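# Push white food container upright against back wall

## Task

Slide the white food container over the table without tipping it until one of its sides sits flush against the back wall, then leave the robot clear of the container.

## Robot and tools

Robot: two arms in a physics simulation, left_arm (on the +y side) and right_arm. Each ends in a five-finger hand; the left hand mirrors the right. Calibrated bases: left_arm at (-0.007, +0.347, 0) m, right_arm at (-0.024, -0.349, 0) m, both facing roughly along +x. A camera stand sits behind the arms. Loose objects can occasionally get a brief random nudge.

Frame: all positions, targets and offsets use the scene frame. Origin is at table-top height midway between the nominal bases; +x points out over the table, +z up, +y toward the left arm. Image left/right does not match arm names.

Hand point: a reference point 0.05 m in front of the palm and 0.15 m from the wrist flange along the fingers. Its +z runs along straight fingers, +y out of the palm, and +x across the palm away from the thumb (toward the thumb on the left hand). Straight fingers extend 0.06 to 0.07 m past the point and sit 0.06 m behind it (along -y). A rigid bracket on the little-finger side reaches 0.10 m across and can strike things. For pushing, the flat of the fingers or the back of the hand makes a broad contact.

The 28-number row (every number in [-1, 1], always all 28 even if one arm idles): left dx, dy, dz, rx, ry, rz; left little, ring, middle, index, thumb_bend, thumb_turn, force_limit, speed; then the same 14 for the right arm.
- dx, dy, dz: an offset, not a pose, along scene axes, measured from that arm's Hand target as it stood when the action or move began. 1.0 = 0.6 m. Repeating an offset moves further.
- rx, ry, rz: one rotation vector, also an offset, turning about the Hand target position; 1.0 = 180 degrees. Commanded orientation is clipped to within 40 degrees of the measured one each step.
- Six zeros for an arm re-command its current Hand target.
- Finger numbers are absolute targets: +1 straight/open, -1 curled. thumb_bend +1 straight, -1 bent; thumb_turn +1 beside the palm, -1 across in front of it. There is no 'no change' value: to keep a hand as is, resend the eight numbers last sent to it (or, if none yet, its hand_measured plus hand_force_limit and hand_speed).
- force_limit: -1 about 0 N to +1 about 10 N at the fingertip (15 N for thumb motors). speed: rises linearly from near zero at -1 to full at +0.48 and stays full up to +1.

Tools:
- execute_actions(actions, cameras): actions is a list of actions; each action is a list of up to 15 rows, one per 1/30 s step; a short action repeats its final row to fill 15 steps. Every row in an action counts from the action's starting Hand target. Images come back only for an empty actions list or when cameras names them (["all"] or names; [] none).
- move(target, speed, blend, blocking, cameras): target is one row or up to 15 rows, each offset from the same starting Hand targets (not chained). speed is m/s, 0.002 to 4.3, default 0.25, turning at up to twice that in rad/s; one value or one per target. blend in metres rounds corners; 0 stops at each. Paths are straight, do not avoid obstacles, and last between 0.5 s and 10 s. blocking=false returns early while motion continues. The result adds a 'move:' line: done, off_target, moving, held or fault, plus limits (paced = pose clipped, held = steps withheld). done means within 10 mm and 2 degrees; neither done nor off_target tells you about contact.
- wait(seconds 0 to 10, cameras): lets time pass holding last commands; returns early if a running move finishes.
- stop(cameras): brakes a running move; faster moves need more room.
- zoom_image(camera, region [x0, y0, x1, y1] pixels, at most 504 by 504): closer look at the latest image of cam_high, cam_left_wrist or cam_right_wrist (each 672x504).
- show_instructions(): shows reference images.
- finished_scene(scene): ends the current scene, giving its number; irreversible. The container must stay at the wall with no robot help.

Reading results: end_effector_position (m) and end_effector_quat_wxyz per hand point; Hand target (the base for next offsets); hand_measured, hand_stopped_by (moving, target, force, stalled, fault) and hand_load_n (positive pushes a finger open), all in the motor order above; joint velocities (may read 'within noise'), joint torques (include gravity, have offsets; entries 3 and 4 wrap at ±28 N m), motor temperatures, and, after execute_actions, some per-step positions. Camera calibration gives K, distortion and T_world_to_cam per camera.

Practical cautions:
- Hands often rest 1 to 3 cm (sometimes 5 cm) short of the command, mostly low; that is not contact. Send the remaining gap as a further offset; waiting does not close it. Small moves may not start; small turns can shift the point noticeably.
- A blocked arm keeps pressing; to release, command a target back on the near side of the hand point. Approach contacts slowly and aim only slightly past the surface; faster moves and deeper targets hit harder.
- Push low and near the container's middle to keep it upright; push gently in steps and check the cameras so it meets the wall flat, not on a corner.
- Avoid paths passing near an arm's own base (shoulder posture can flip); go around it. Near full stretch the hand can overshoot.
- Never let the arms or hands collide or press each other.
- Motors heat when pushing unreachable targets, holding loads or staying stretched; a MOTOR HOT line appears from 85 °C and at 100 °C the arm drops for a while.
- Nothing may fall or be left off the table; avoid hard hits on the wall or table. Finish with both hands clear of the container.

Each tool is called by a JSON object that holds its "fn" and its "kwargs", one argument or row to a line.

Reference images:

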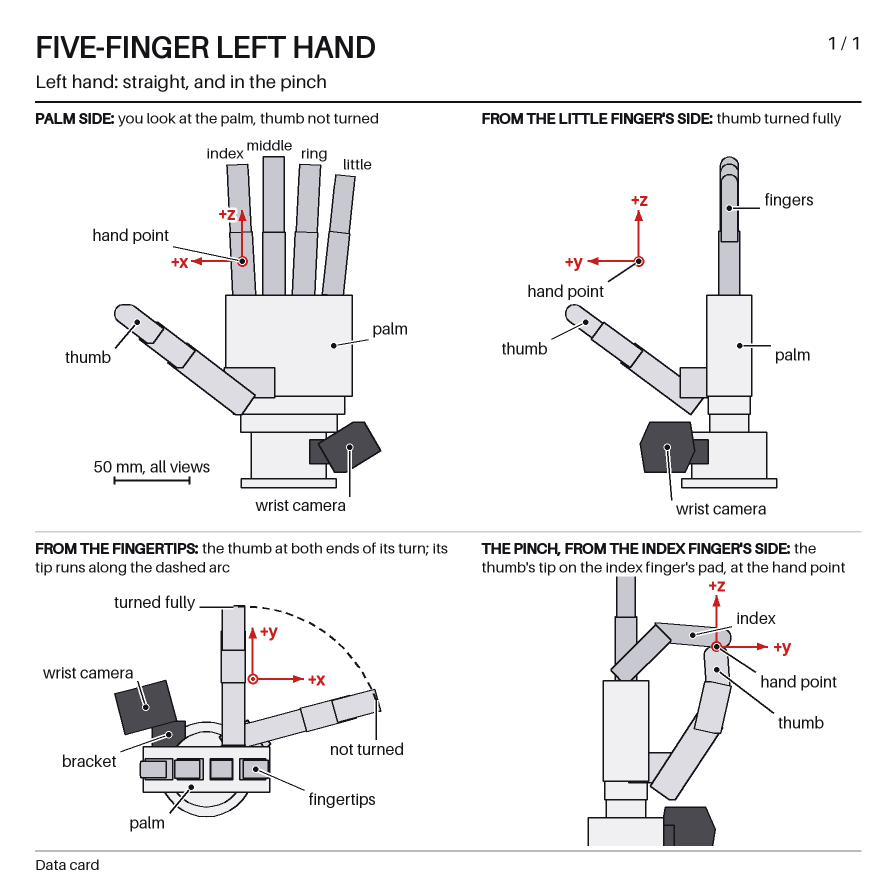

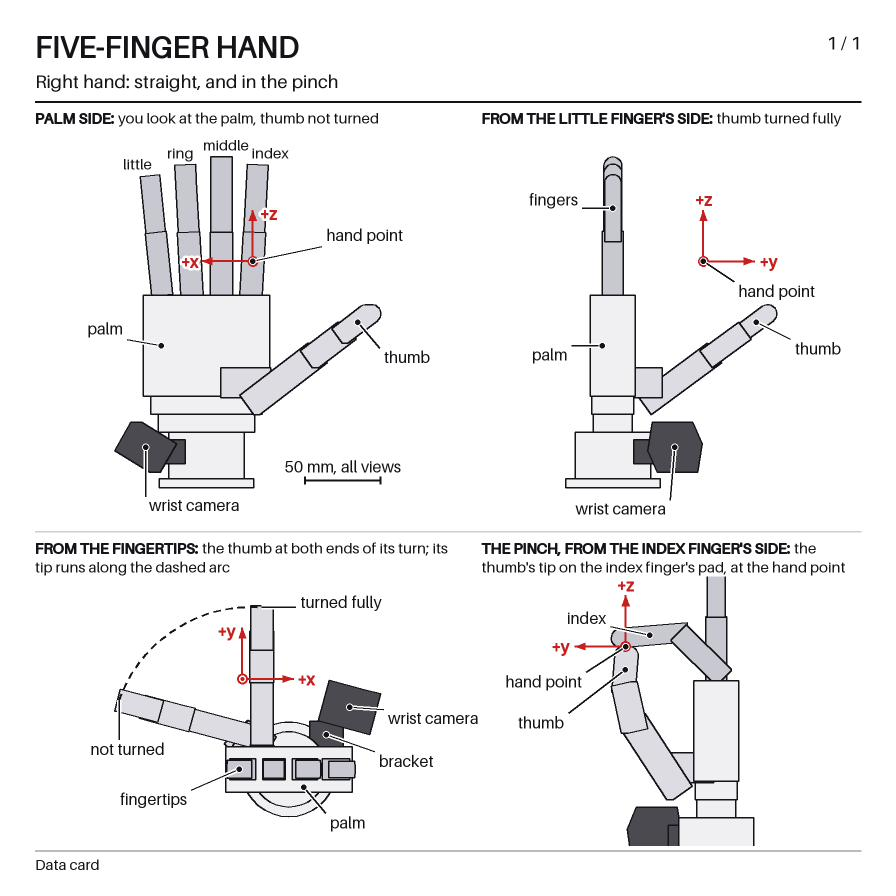

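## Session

{"fn": "execute_actions", "kwargs": {
  "actions": []
}}

{"fn": "zoom_image", "kwargs": {
  "camera": "cam_high",
  "region": [210, 100, 602, 394]
}}

Scene clock: 0.00 s.
left_arm: end_effector_position=(+0.3535, +0.4179, +0.1334) hand_measured=(+1.000, +1.000, +1.000, +1.000, +1.000, +1.000) hand_load_n=(+0.0, +0.0, +0.0, +0.0, +0.0, +0.0) hand_stopped_by=(target, target, target, target, target, target) hand_force_limit=0.00 hand_speed=-0.80 end_effector_quat_wxyz=(+0.109, +0.151, +0.908, +0.376) | right_arm: end_effector_position=(+0.4929, +0.0254, +0.3724) hand_measured=(+1.000, +1.000, +1.000, +1.000, +1.000, +1.000) hand_load_n=(+0.0, +0.0, +0.0, +0.0, +0.0, +0.0) hand_stopped_by=(target, target, target, target, target, target) hand_force_limit=0.00 hand_speed=-0.80 end_effector_quat_wxyz=(-0.017, +0.664, -0.138, +0.735)
Joint positions: left_arm=[-0.373 1.359 0.765 -0.85 -0.795 1.631] | right_arm=[0.944 1.68 1.38 0.487 1.122 -1.511]
Joint velocities: within noise
Joint torques (N m): no reading
Motor temperatures (°C): left_arm=[31 26 28 28 27 26] | right_arm=[29 30 30 26 27 26]
Heat: left arm: hottest waist 31 °C; right arm: hottest shoulder 30 °C.
Hand target: left_arm +0.3612, +0.4171, +0.1412; +0.119, +0.144, +0.909, +0.374 | right_arm +0.4957, +0.0230, +0.4004; -0.033, +0.650, -0.157, +0.743
camera_calibration:
cam_left_wrist: T_world_to_cam=[[-0.426481, -0.516277, -0.742679, 0.474857], [-0.88707, 0.0783398, 0.454938, 0.215004], [-0.176693, 0.852831, -0.491384, -0.118176], [0, 0, 0, 1]] pos_world=[0.37236, 0.329098, 0.196783]
cam_right_wrist: T_world_to_cam=[[-0.165412, -0.984965, 0.0498301, 0.0880189], [-0.475105, 0.0353073, -0.879221, 0.553725], [0.864242, -0.169108, -0.473802, -0.133091], [0, 0, 0, 1]] pos_world=[0.392659, 0.0446382, 0.419402]

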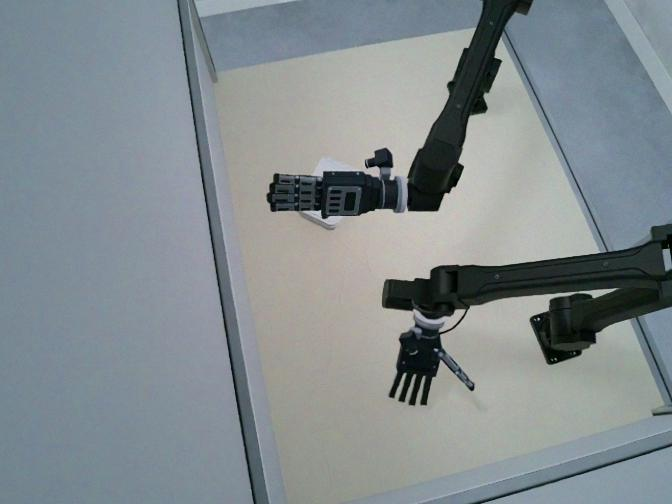

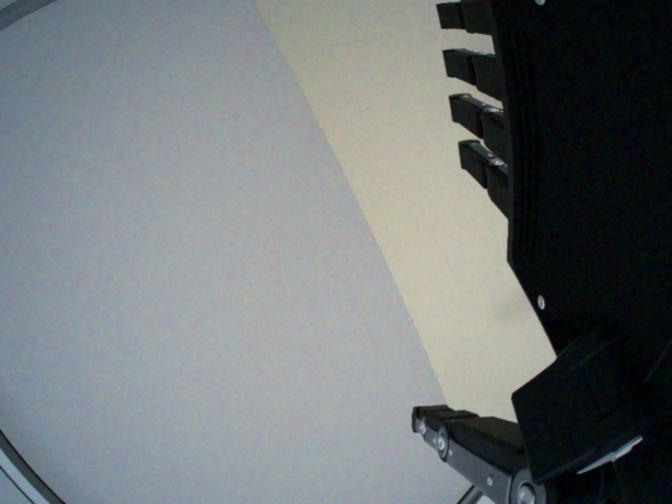

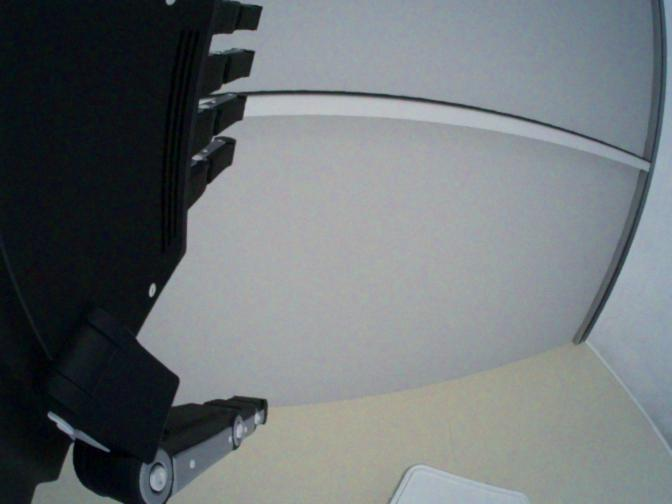

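Scaled by 1.286 from the camera's 672x504 image, which has a finer 960x720 frame.

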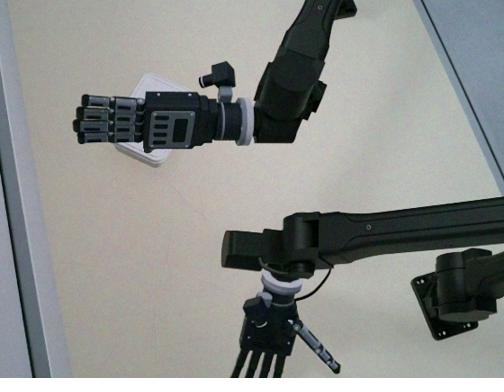

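{"fn": "move", "kwargs": {
  "target": [
    [0, 0, 0, 0, 0, 0, 1, 1, 1, 1, 1, 1, 0, -0.8, -0.22, -0.18, -0.03, 0.075, 0.144, -0.041, 1, 1, 1, 1, 1, 1, 0, -0.8],
    [0, 0, 0, 0, 0, 0, 1, 1, 1, 1, 1, 1, 0, -0.8, -0.51, -0.43, -0.284, 0.249, 0.479, -0.137, 1, 1, 1, 1, 1, 1, 0, -0.8]
  ],
  "speed": 0.3,
  "blend": [0.05, 0],
  "cameras": ["all"]
}}

{"fn": "zoom_image", "kwargs": {
  "camera": "cam_high",
  "region": [230, 90, 482, 279]
}}

Scene clock: 32.70 s.
left_arm: end_effector_position=(+0.3535, +0.4179, +0.1334) hand_measured=(+1.000, +1.000, +1.000, +1.000, +1.000, +1.000) hand_load_n=(+0.0, +0.0, +0.0, +0.0, +0.0, +0.0) hand_stopped_by=(target, target, target, target, target, target) hand_force_limit=0.00 hand_speed=-0.80 end_effector_quat_wxyz=(+0.109, +0.151, +0.908, +0.376) | right_arm: end_effector_position=(+0.1953, -0.2331, +0.2221) hand_measured=(+1.000, +1.000, +1.000, +1.000, +1.000, +1.000) hand_load_n=(+0.0, +0.0, +0.0, +0.0, +0.0, +0.0) hand_stopped_by=(target, target, target, target, target, target) hand_force_limit=0.00 hand_speed=-0.80 end_effector_quat_wxyz=(+0.007, +0.860, -0.511, -0.004)
Joint positions: left_arm=[-0.373 1.359 0.765 -0.85 -0.795 1.631] | right_arm=[0.391 1.16 1.119 -1.546 0.003 -0.106]
Joint torques (N m): left_arm=[0.21 -6.77 7.13 0.53 -0.8 0.04] | right_arm=[-1.67 -5.66 7.75 -0.44 -0.17 -0.43]
Motor temperatures (°C): left_arm=[31 27 31 27 28 26] | right_arm=[29 32 36 26 27 26]
Heat: left arm: hottest waist 31 °C; right arm: hottest elbow 36 °C.
Hand target: left_arm +0.3612, +0.4171, +0.1412; +0.119, +0.144, +0.909, +0.374 | right_arm +0.1898, -0.2350, +0.2299; +0.000, +0.866, -0.501, +0.000
Off the commanded pose: left_arm 0.011 m, 2 deg | right_arm 0.010 m, 2 deg.
move: off_target (left_arm)
camera_calibration:
cam_left_wrist: T_world_to_cam=[[-0.426481, -0.516277, -0.742679, 0.474857], [-0.88707, 0.0783398, 0.454938, 0.215004], [-0.176693, 0.852831, -0.491384, -0.118176], [0, 0, 0, 1]] pos_world=[0.37236, 0.329098, 0.196783]
cam_right_wrist: T_world_to_cam=[[-0.713518, -0.700627, -0.00379368, -0.023129], [-0.588479, 0.59635, 0.545947, 0.125642], [-0.380243, 0.391776, -0.837811, 0.463876], [0, 0, 0, 1]] pos_world=[0.23382, -0.272867, 0.319959]

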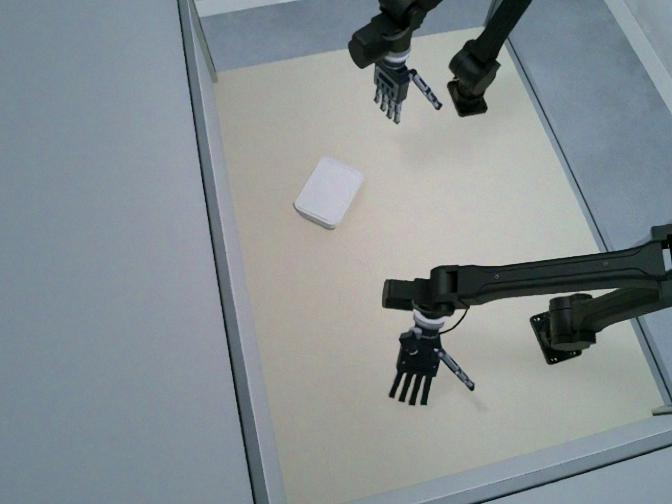

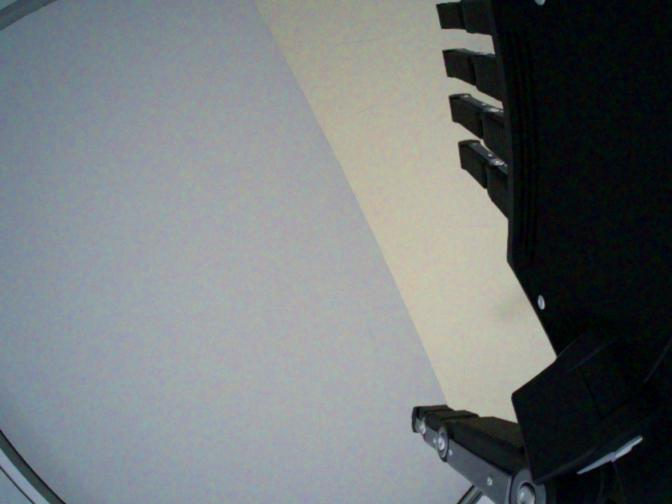

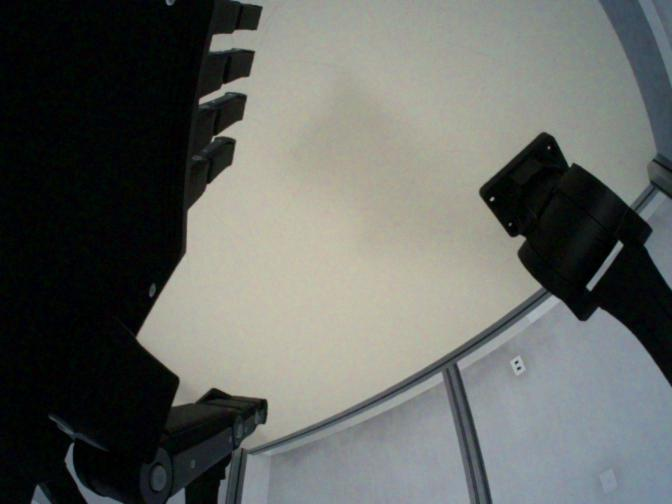

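Scaled by 2.000 from the camera's 672x504 image, which has a finer 960x720 frame.

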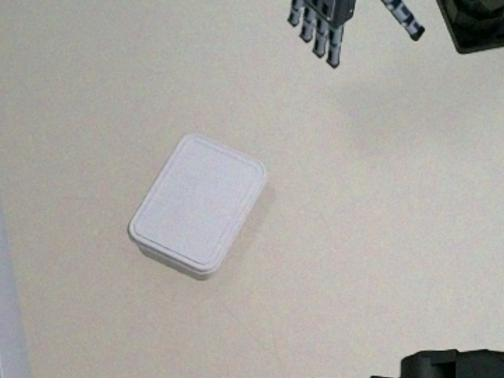

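{"fn": "move", "kwargs": {
  "target": [
    [0, 0, 0, 0, 0, 0, 1, 1, 1, 1, 1, 1, 0, -0.8, 0.13, -0.017, -0.06, 0, 0, 0.122, 1, 1, 1, 1, 1, 1, 0, -0.8],
    [0, 0, 0, 0, 0, 0, 1, 1, 1, 1, 1, 1, 0, -0.8, 0.142, -0.017, -0.217, 0, 0, 0.122, 1, 1, 1, 1, 1, 1, 0, -0.8]
  ],
  "speed": 0.2,
  "blend": [0.03, 0],
  "cameras": ["all"]
}}

{"fn": "zoom_image", "kwargs": {
  "camera": "cam_high",
  "region": [250, 90, 418, 216]
}}

Scene clock: 78.27 s.
left_arm: end_effector_position=(+0.3535, +0.4179, +0.1334) hand_measured=(+1.000, +1.000, +1.000, +1.000, +1.000, +1.000) hand_load_n=(+0.0, +0.0, +0.0, +0.0, +0.0, -0.5) hand_stopped_by=(target, target, target, target, target, target) hand_force_limit=0.00 hand_speed=-0.80 end_effector_quat_wxyz=(+0.109, +0.151, +0.908, +0.376) | right_arm: end_effector_position=(+0.2669, -0.2429, +0.0980) hand_measured=(+1.000, +1.000, +1.000, +1.000, +1.000, +1.000) hand_load_n=(+0.0, +0.0, +0.0, +0.0, +0.0, +0.0) hand_stopped_by=(target, target, target, target, target, target) hand_force_limit=0.00 hand_speed=-0.80 end_effector_quat_wxyz=(+0.010, +0.944, -0.329, -0.009)
Joint positions: left_arm=[-0.373 1.359 0.765 -0.85 -0.795 1.631] | right_arm=[0.365 1.424 1.018 -1.192 0.003 -0.534]
Joint torques (N m): left_arm=[0.26 -6.65 7.17 0.5 -0.81 0.06] | right_arm=[-2.43 -6.77 7.46 0.58 -0.16 -0.4]
Heat: left arm: hottest elbow 32 °C; right arm: hottest elbow 36 °C.
Hand target: left_arm +0.3612, +0.4171, +0.1412; +0.119, +0.144, +0.909, +0.374 | right_arm +0.2749, -0.2452, +0.0997; +0.000, +0.945, -0.326, +0.000
Off the commanded pose: left_arm 0.011 m, 2 deg | right_arm 0.009 m, 2 deg.
move: off_target (left_arm)
camera_calibration:
cam_left_wrist: T_world_to_cam=[[-0.426481, -0.516277, -0.742679, 0.474857], [-0.88707, 0.0783398, 0.454938, 0.215004], [-0.176693, 0.852831, -0.491384, -0.118176], [0, 0, 0, 1]] pos_world=[0.37236, 0.329098, 0.196783]
cam_right_wrist: T_world_to_cam=[[-0.382982, -0.923755, 0.00105245, -0.122206], [-0.766451, 0.318401, 0.557829, 0.220155], [-0.515633, 0.212832, -0.829955, 0.382886], [0, 0, 0, 1]] pos_world=[0.319364, -0.264476, 0.195097]

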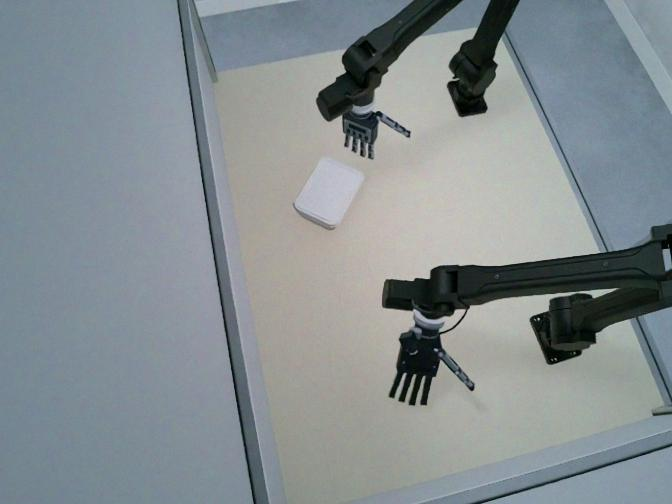

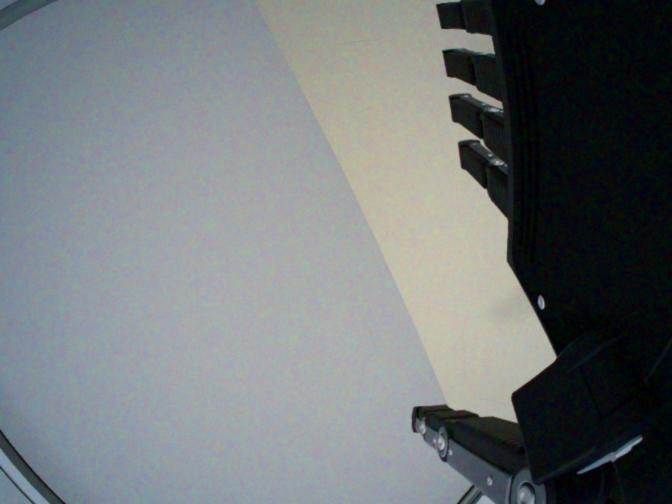

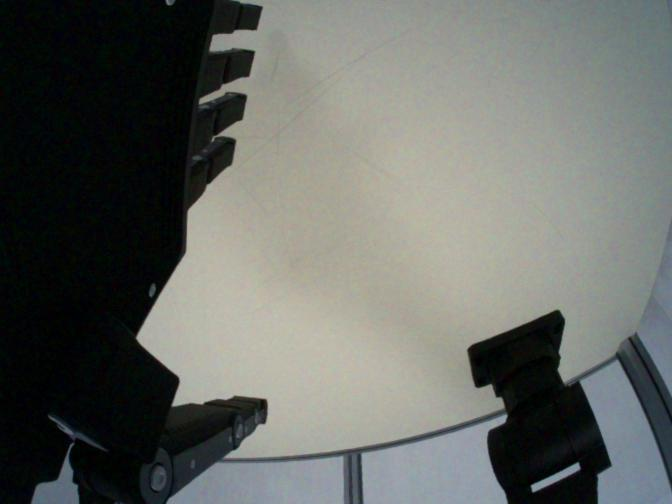

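Scaled by 3.000 from the camera's 672x504 image, which has a finer 960x720 frame.

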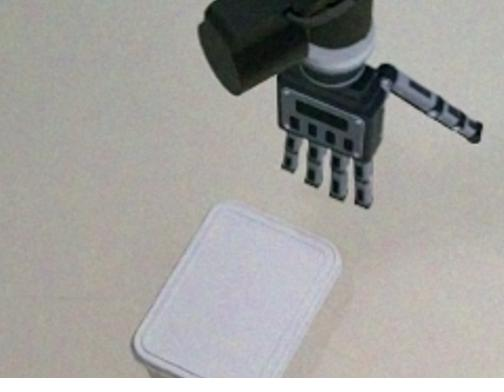

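{"fn": "move", "kwargs": {
  "target": [
    [0, 0, 0, 0, 0, 0, 1, 1, 1, 1, 1, 1, 0, -0.8, 0.060, 0.075, 0, 0, 0, 0, 1, 1, 1, 1, 1, 1, 0, -0.8],
    [0, 0, 0, 0, 0, 0, 1, 1, 1, 1, 1, 1, 0, -0.8, 0.083, 0.155, 0.003, 0, 0, -0.047, 1, 1, 1, 1, 1, 1, 0, -0.8],
    [0, 0, 0, 0, 0, 0, 1, 1, 1, 1, 1, 1, 0, -0.8, 0.115, 0.222, 0.005, 0, 0, -0.094, 1, 1, 1, 1, 1, 1, 0, -0.8]
  ],
  "speed": 0.08,
  "blend": [0.01, 0.01, 0],
  "cameras": ["all"]
}}

{"fn": "zoom_image", "kwargs": {
  "camera": "cam_high",
  "region": [230, 120, 398, 246]
}}

Scene clock: 96.57 s.
left_arm: end_effector_position=(+0.3535, +0.4179, +0.1334) hand_measured=(+1.000, +1.000, +1.000, +1.000, +1.000, +1.000) hand_load_n=(+0.0, +0.0, +0.0, +0.0, +0.0, +0.0) hand_stopped_by=(target, target, target, target, target, target) hand_force_limit=0.00 hand_speed=-0.80 end_effector_quat_wxyz=(+0.109, +0.151, +0.908, +0.376) | right_arm: end_effector_position=(+0.3240, -0.1301, +0.0847) hand_measured=(+1.000, +1.000, +1.000, +1.000, +1.000, +1.000) hand_load_n=(+0.0, +0.0, +0.0, +0.0, +0.0, +0.0) hand_stopped_by=(target, target, target, target, target, target) hand_force_limit=0.00 hand_speed=-0.80 end_effector_quat_wxyz=(+0.020, +0.889, -0.458, -0.014)
Joint positions: left_arm=[-0.373 1.359 0.765 -0.85 -0.795 1.631] | right_arm=[0.503 1.693 1.293 -1.22 0 -0.114]
Joint torques (N m): left_arm=[0.21 -6.53 7.16 0.49 -0.8 0.05] | right_arm=[-1.08 -8.94 12.15 -0.55 -0.1 -0.04]
Heat: left arm: hottest elbow 33 °C; right arm: hottest elbow 37 °C.
Hand target: left_arm +0.3612, +0.4171, +0.1412; +0.119, +0.144, +0.909, +0.374 | right_arm +0.3439, -0.1119, +0.1027; +0.000, +0.887, -0.462, +0.000
Off the commanded pose: left_arm 0.011 m, 2 deg | right_arm 0.032 m, 3 deg.
move: off_target (left_arm, right_arm)
camera_calibration:
cam_left_wrist: T_world_to_cam=[[-0.426481, -0.516277, -0.742679, 0.474857], [-0.88707, 0.0783398, 0.454938, 0.215004], [-0.176693, 0.852831, -0.491384, -0.118176], [0, 0, 0, 1]] pos_world=[0.37236, 0.329098, 0.196783]
cam_right_wrist: T_world_to_cam=[[-0.624241, -0.780821, 0.025345, 0.0985396], [-0.638888, 0.528903, 0.558644, 0.221521], [-0.449606, 0.332536, -0.82902, 0.371469], [0, 0, 0, 1]] pos_world=[0.370054, -0.163748, 0.181706]

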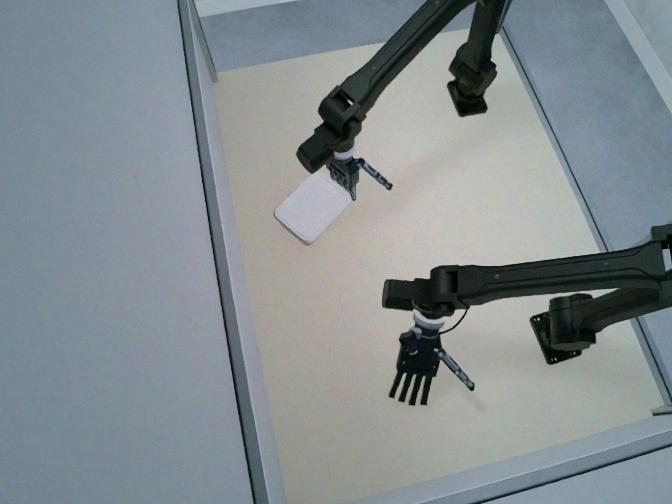

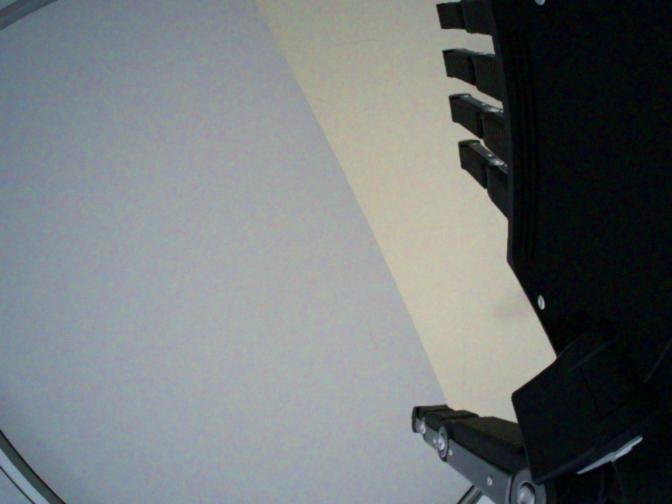

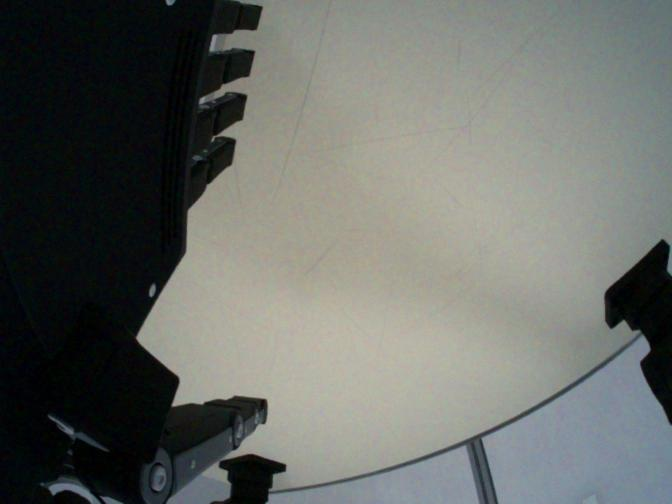

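Scaled by 3.000 from the camera's 672x504 image, which has a finer 960x720 frame.

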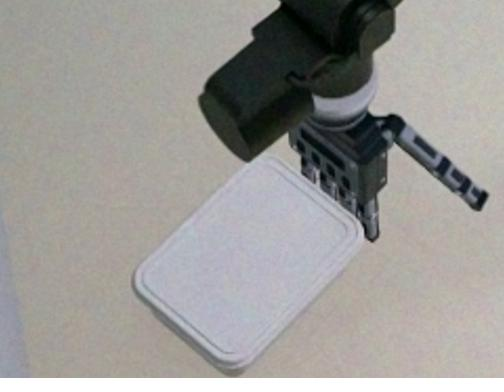

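{"fn": "move", "kwargs": {
  "target": [
    [0, 0, 0, 0, 0, 0, 1, 1, 1, 1, 1, 1, 0, -0.8, 0.078, 0.098, 0.002, 0, 0, -0.094, 1, 1, 1, 1, 1, 1, 0, -0.8],
    [0, 0, 0, 0, 0, 0, 1, 1, 1, 1, 1, 1, 0, -0.8, 0.13, 0.145, 0.004, 0, 0, -0.15, 1, 1, 1, 1, 1, 1, 0, -0.8]
  ],
  "speed": 0.08,
  "blend": [0.01, 0],
  "cameras": ["all"]
}}

{"fn": "zoom_image", "kwargs": {
  "camera": "cam_high",
  "region": [200, 140, 368, 266]
}}

Scene clock: 120.53 s.
left_arm: end_effector_position=(+0.3535, +0.4179, +0.1334) hand_measured=(+1.000, +1.000, +1.000, +1.000, +1.000, +1.000) hand_load_n=(+0.0, +0.0, +0.0, +0.0, +0.0, +0.0) hand_stopped_by=(target, target, target, target, target, target) hand_force_limit=0.00 hand_speed=-0.80 end_effector_quat_wxyz=(+0.109, +0.151, +0.908, +0.376) | right_arm: end_effector_position=(+0.4023, -0.0404, +0.0862) hand_measured=(+1.000, +1.000, +1.000, +1.000, +1.000, +1.000) hand_load_n=(+0.0, +0.0, +0.0, +0.0, +0.0, +0.0) hand_stopped_by=(target, target, target, target, target, target) hand_force_limit=0.00 hand_speed=-0.80 end_effector_quat_wxyz=(+0.023, +0.759, -0.650, -0.008)
Joint positions: left_arm=[-0.373 1.359 0.765 -0.85 -0.795 1.631] | right_arm=[0.529 1.923 1.629 -1.325 0 0.376]
Joint torques (N m): left_arm=[0.15 -6.65 7.13 0.49 -0.8 0.05] | right_arm=[-0.97 -11.75 12.64 -0.51 -0.12 -0.03]
Heat: left arm: hottest elbow 33 °C; right arm: hottest elbow 40 °C.
Hand target: left_arm +0.3612, +0.4171, +0.1412; +0.119, +0.144, +0.909, +0.374 | right_arm +0.4219, -0.0249, +0.1051; +0.000, +0.755, -0.656, +0.000
Off the commanded pose: left_arm 0.011 m, 2 deg | right_arm 0.031 m, 3 deg.
move: off_target (left_arm, right_arm)
camera_calibration:
cam_left_wrist: T_world_to_cam=[[-0.426481, -0.516277, -0.742679, 0.474857], [-0.88707, 0.0783398, 0.454938, 0.215004], [-0.176693, 0.852831, -0.491384, -0.118176], [0, 0, 0, 1]] pos_world=[0.37236, 0.329098, 0.196783]
cam_right_wrist: T_world_to_cam=[[-0.907852, -0.418326, 0.0284198, 0.345931], [-0.338489, 0.771215, 0.539123, 0.113875], [-0.247447, 0.479824, -0.841748, 0.303737], [0, 0, 0, 1]] pos_world=[0.427758, -0.0888508, 0.184446]

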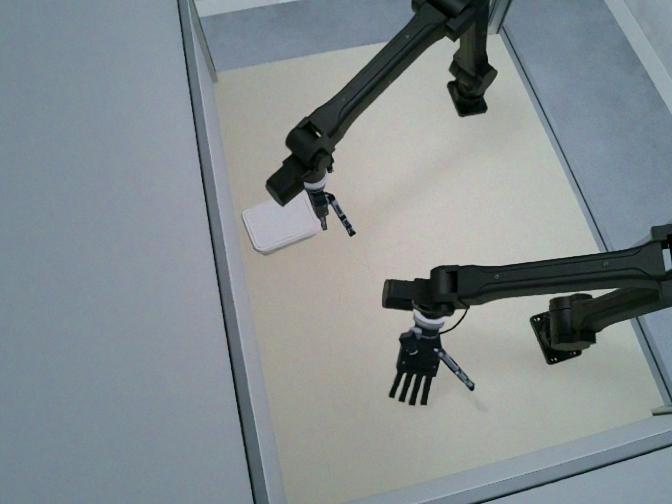

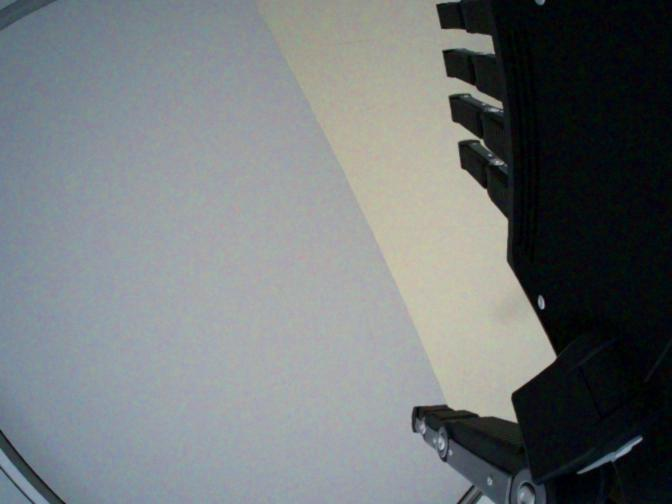

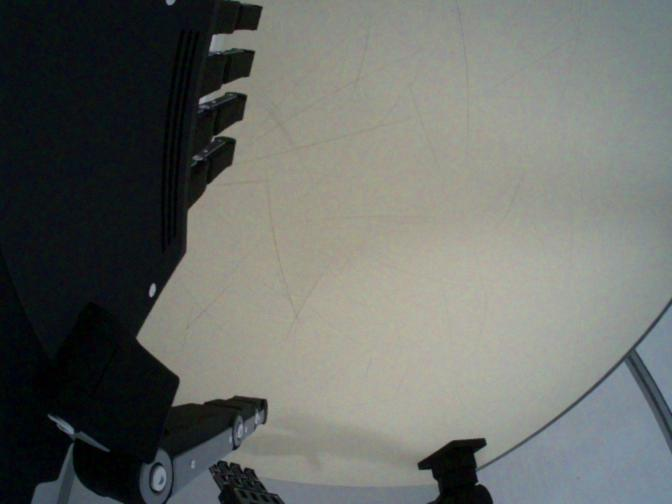

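Scaled by 3.000 from the camera's 672x504 image, which has a finer 960x720 frame.

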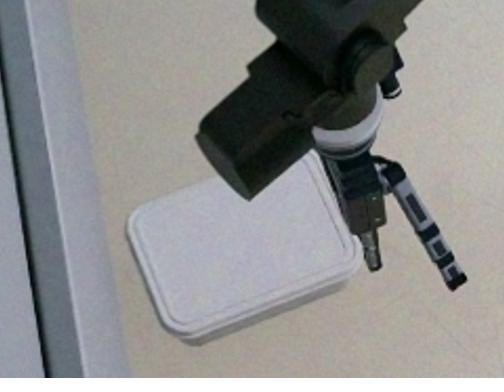

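{"fn": "move", "kwargs": {
  "target": [
    [0, 0, 0, 0, 0, 0, 1, 1, 1, 1, 1, 1, 0, -0.8, 0, 0, 0, 0, 0, 0, 1, 1, 1, 1, 1, 1, 0, -0.8],
    [0, 0, 0, 0, 0, 0, 1, 1, 1, 1, 1, 1, 0, -0.8, 0.042, 0.012, 0, 0, 0, -0.045, 1, 1, 1, 1, 1, 1, 0, -0.8],
    [0, 0, 0, 0, 0, 0, 1, 1, 1, 1, 1, 1, 0, -0.8, 0.075, 0.012, 0, 0, 0, -0.05, 1, 1, 1, 1, 1, 1, 0, -0.8]
  ],
  "speed": 0.06,
  "blend": [0.005, 0.005, 0],
  "cameras": ["all"]
}}

{"fn": "zoom_image", "kwargs": {
  "camera": "cam_high",
  "region": [200, 160, 368, 286]
}}

Scene clock: 137.07 s.
left_arm: end_effector_position=(+0.3535, +0.4179, +0.1334) hand_measured=(+1.000, +1.000, +1.000, +1.000, +1.000, +1.000) hand_load_n=(+0.0, +0.0, +0.0, +0.0, +0.0, +0.0) hand_stopped_by=(target, target, target, target, target, target) hand_force_limit=0.00 hand_speed=-0.80 end_effector_quat_wxyz=(+0.109, +0.151, +0.908, +0.376) | right_arm: end_effector_position=(+0.4346, -0.0226, +0.0850) hand_measured=(+1.000, +1.000, +1.000, +1.000, +1.000, +1.000) hand_load_n=(+0.0, -0.5, -1.0, +0.0, +0.0, +0.0) hand_stopped_by=(target, target, target, target, target, target) hand_force_limit=0.00 hand_speed=-0.80 end_effector_quat_wxyz=(+0.030, +0.715, -0.699, -0.011)
Joint positions: left_arm=[-0.373 1.359 0.765 -0.85 -0.795 1.631] | right_arm=[0.516 2.013 1.765 -1.386 -0.005 0.496]
Joint torques (N m): left_arm=[0.26 -6.53 7.16 0.53 -0.8 0.06] | right_arm=[-3.14 -12.81 13.24 -0.21 0.11 -0.03]
Motor temperatures (°C): left_arm=[31 27 33 27 28 26] | right_arm=[29 31 43 26 27 26]
Heat: left arm: hottest elbow 33 °C; right arm: hottest elbow 43 °C.
Hand target: left_arm +0.3612, +0.4171, +0.1412; +0.119, +0.144, +0.909, +0.374 | right_arm +0.4670, -0.0177, +0.1051; -0.001, +0.701, -0.713, +0.000
Off the commanded pose: left_arm 0.011 m, 2 deg | right_arm 0.038 m, 4 deg.
move: off_target (left_arm, right_arm); blend cut to 0.0006 m at target 1
camera_calibration:
cam_left_wrist: T_world_to_cam=[[-0.426481, -0.516277, -0.742679, 0.474857], [-0.88707, 0.0783398, 0.454938, 0.215004], [-0.176693, 0.852831, -0.491384, -0.118176], [0, 0, 0, 1]] pos_world=[0.37236, 0.329098, 0.196783]
cam_right_wrist: T_world_to_cam=[[-0.954565, -0.294814, 0.0434868, 0.40454], [-0.226953, 0.813764, 0.535053, 0.0645524], [-0.193129, 0.500873, -0.843699, 0.279211], [0, 0, 0, 1]] pos_world=[0.454734, -0.0731151, 0.183439]

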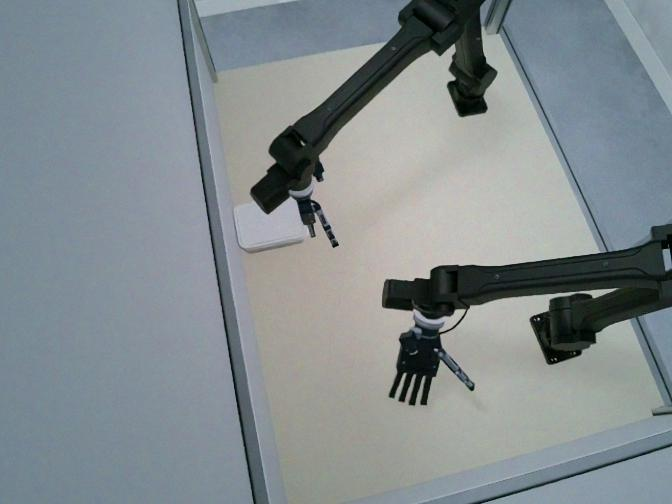

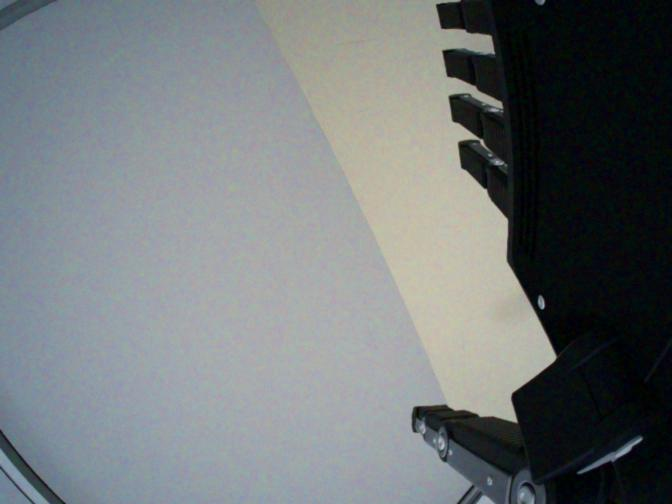

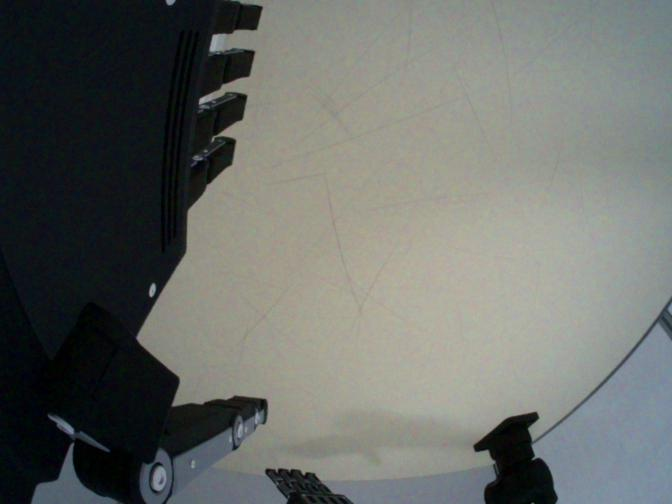

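Scaled by 3.000 from the camera's 672x504 image, which has a finer 960x720 frame.

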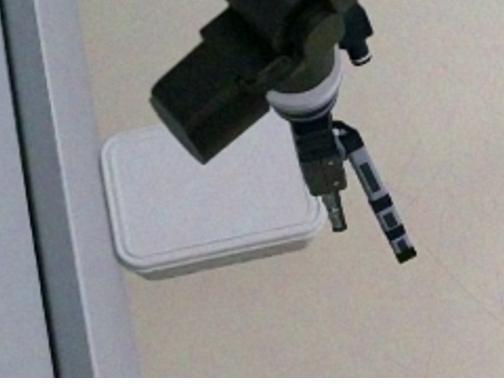

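{"fn": "move", "kwargs": {
  "target": [0, 0, 0, 0, 0, 0, 1, 1, 1, 1, 1, 1, 0, -0.8, 0.03, 0.003, 0, 0, 0, 0, 1, 1, 1, 1, 1, 1, 0, -0.8],
  "speed": 0.05,
  "cameras": ["cam_high"]
}}

{"fn": "zoom_image", "kwargs": {
  "camera": "cam_high",
  "region": [215, 190, 283, 241]
}}

Scene clock: 141.87 s.
left_arm: end_effector_position=(+0.3535, +0.4179, +0.1334) hand_measured=(+1.000, +1.000, +1.000, +1.000, +1.000, +1.000) hand_load_n=(+0.0, +0.0, +0.0, +0.0, +0.0, +0.0) hand_stopped_by=(target, target, target, target, target, target) hand_force_limit=0.00 hand_speed=-0.80 end_effector_quat_wxyz=(+0.109, +0.151, +0.908, +0.376) | right_arm: end_effector_position=(+0.4367, -0.0206, +0.0859) hand_measured=(+1.000, +1.000, +1.000, +1.000, +1.000, +1.000) hand_load_n=(+0.0, -2.0, -2.0, -0.5, +0.0, +0.0) hand_stopped_by=(target, target, target, target, target, target) hand_force_limit=0.00 hand_speed=-0.80 end_effector_quat_wxyz=(+0.048, +0.714, -0.698, -0.018)
Joint positions: left_arm=[-0.373 1.359 0.765 -0.85 -0.795 1.631] | right_arm=[0.516 2.05 1.82 -1.444 -0.008 0.496]
Joint torques (N m): left_arm=[0.26 -6.53 7.12 0.5 -0.8 0.05] | right_arm=[-3.96 -12.63 14.43 0.73 0.29 -0.13]
Heat: left arm: hottest elbow 33 °C; right arm: hottest elbow 43 °C.
Hand target: left_arm +0.3612, +0.4171, +0.1412; +0.119, +0.144, +0.909, +0.374 | right_arm +0.4849, -0.0160, +0.1051; +0.000, +0.701, -0.713, +0.000
Off the commanded pose: left_arm 0.011 m, 2 deg | right_arm 0.052 m, 6 deg.
move: off_target (left_arm, right_arm)
Images, in order (width x height): cam_high 672x504.

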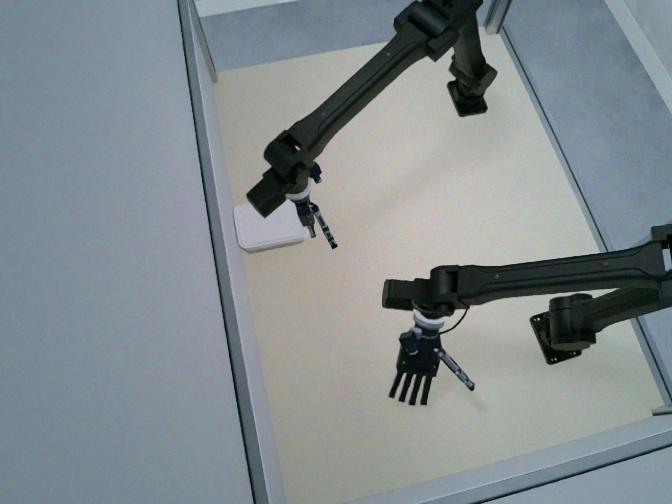

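Scaled by 7.412 from the camera's 672x504 image, which has a finer 960x720 frame.

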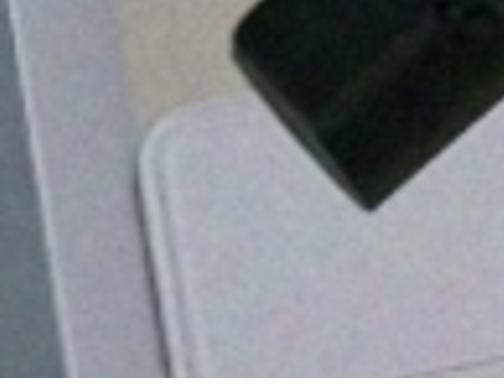

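{"fn": "move", "kwargs": {
  "target": [0, 0, 0, 0, 0, 0, 1, 1, 1, 1, 1, 1, 0, -0.8, -0.2, -0.02, 0, 0, 0, 0, 1, 1, 1, 1, 1, 1, 0, -0.8],
  "speed": 0.15,
  "cameras": ["cam_high"]
}}

{"fn": "zoom_image", "kwargs": {
  "camera": "cam_high",
  "region": [205, 190, 289, 253]
}}

Scene clock: 148.50 s.
left_arm: end_effector_position=(+0.3535, +0.4179, +0.1334) hand_measured=(+1.000, +1.000, +1.000, +1.000, +1.000, +1.000) hand_load_n=(+0.0, +0.5, +0.0, +0.0, +0.0, +0.0) hand_stopped_by=(target, target, target, target, target, target) hand_force_limit=0.00 hand_speed=-0.80 end_effector_quat_wxyz=(+0.109, +0.151, +0.908, +0.376) | right_arm: end_effector_position=(+0.3584, -0.0293, +0.0909) hand_measured=(+1.000, +1.000, +1.000, +1.000, +1.000, +1.000) hand_load_n=(+0.0, +0.0, +0.0, +0.0, +0.0, +0.0) hand_stopped_by=(target, target, target, target, target, target) hand_force_limit=0.00 hand_speed=-0.80 end_effector_quat_wxyz=(+0.022, +0.709, -0.704, -0.007)
Joint positions: left_arm=[-0.373 1.359 0.765 -0.85 -0.795 1.631] | right_arm=[0.576 1.818 1.488 -1.287 -0.004 0.572]
Joint torques (N m): left_arm=[0.15 -6.65 7.17 0.49 -0.79 0.05] | right_arm=[-1.79 -13.39 7.12 0.54 0.07 -0.02]
Heat: left arm: hottest elbow 33 °C; right arm: hottest elbow 43 °C.
Hand target: left_arm +0.3612, +0.4171, +0.1412; +0.119, +0.144, +0.909, +0.374 | right_arm +0.3649, -0.0280, +0.1051; +0.000, +0.701, -0.713, +0.000
Off the commanded pose: left_arm 0.011 m, 2 deg | right_arm 0.016 m, 3 deg.
move: off_target (left_arm, right_arm)
Images, in order (width x height): cam_high 672x504.

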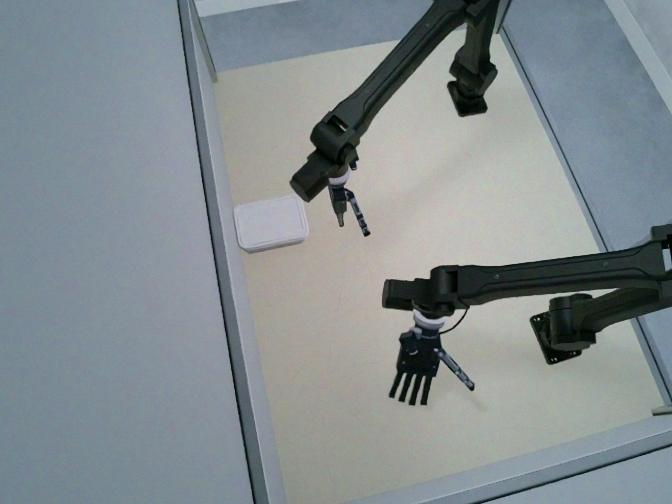

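Scaled by 6.000 from the camera's 672x504 image, which has a finer 960x720 frame.

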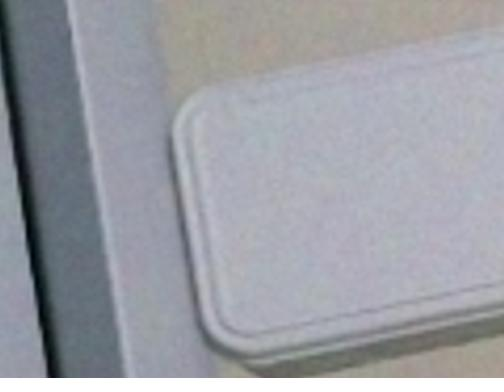

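{"fn": "finished_scene", "kwargs": {
  "scene": 3
}}

The scene is finished: the task was done.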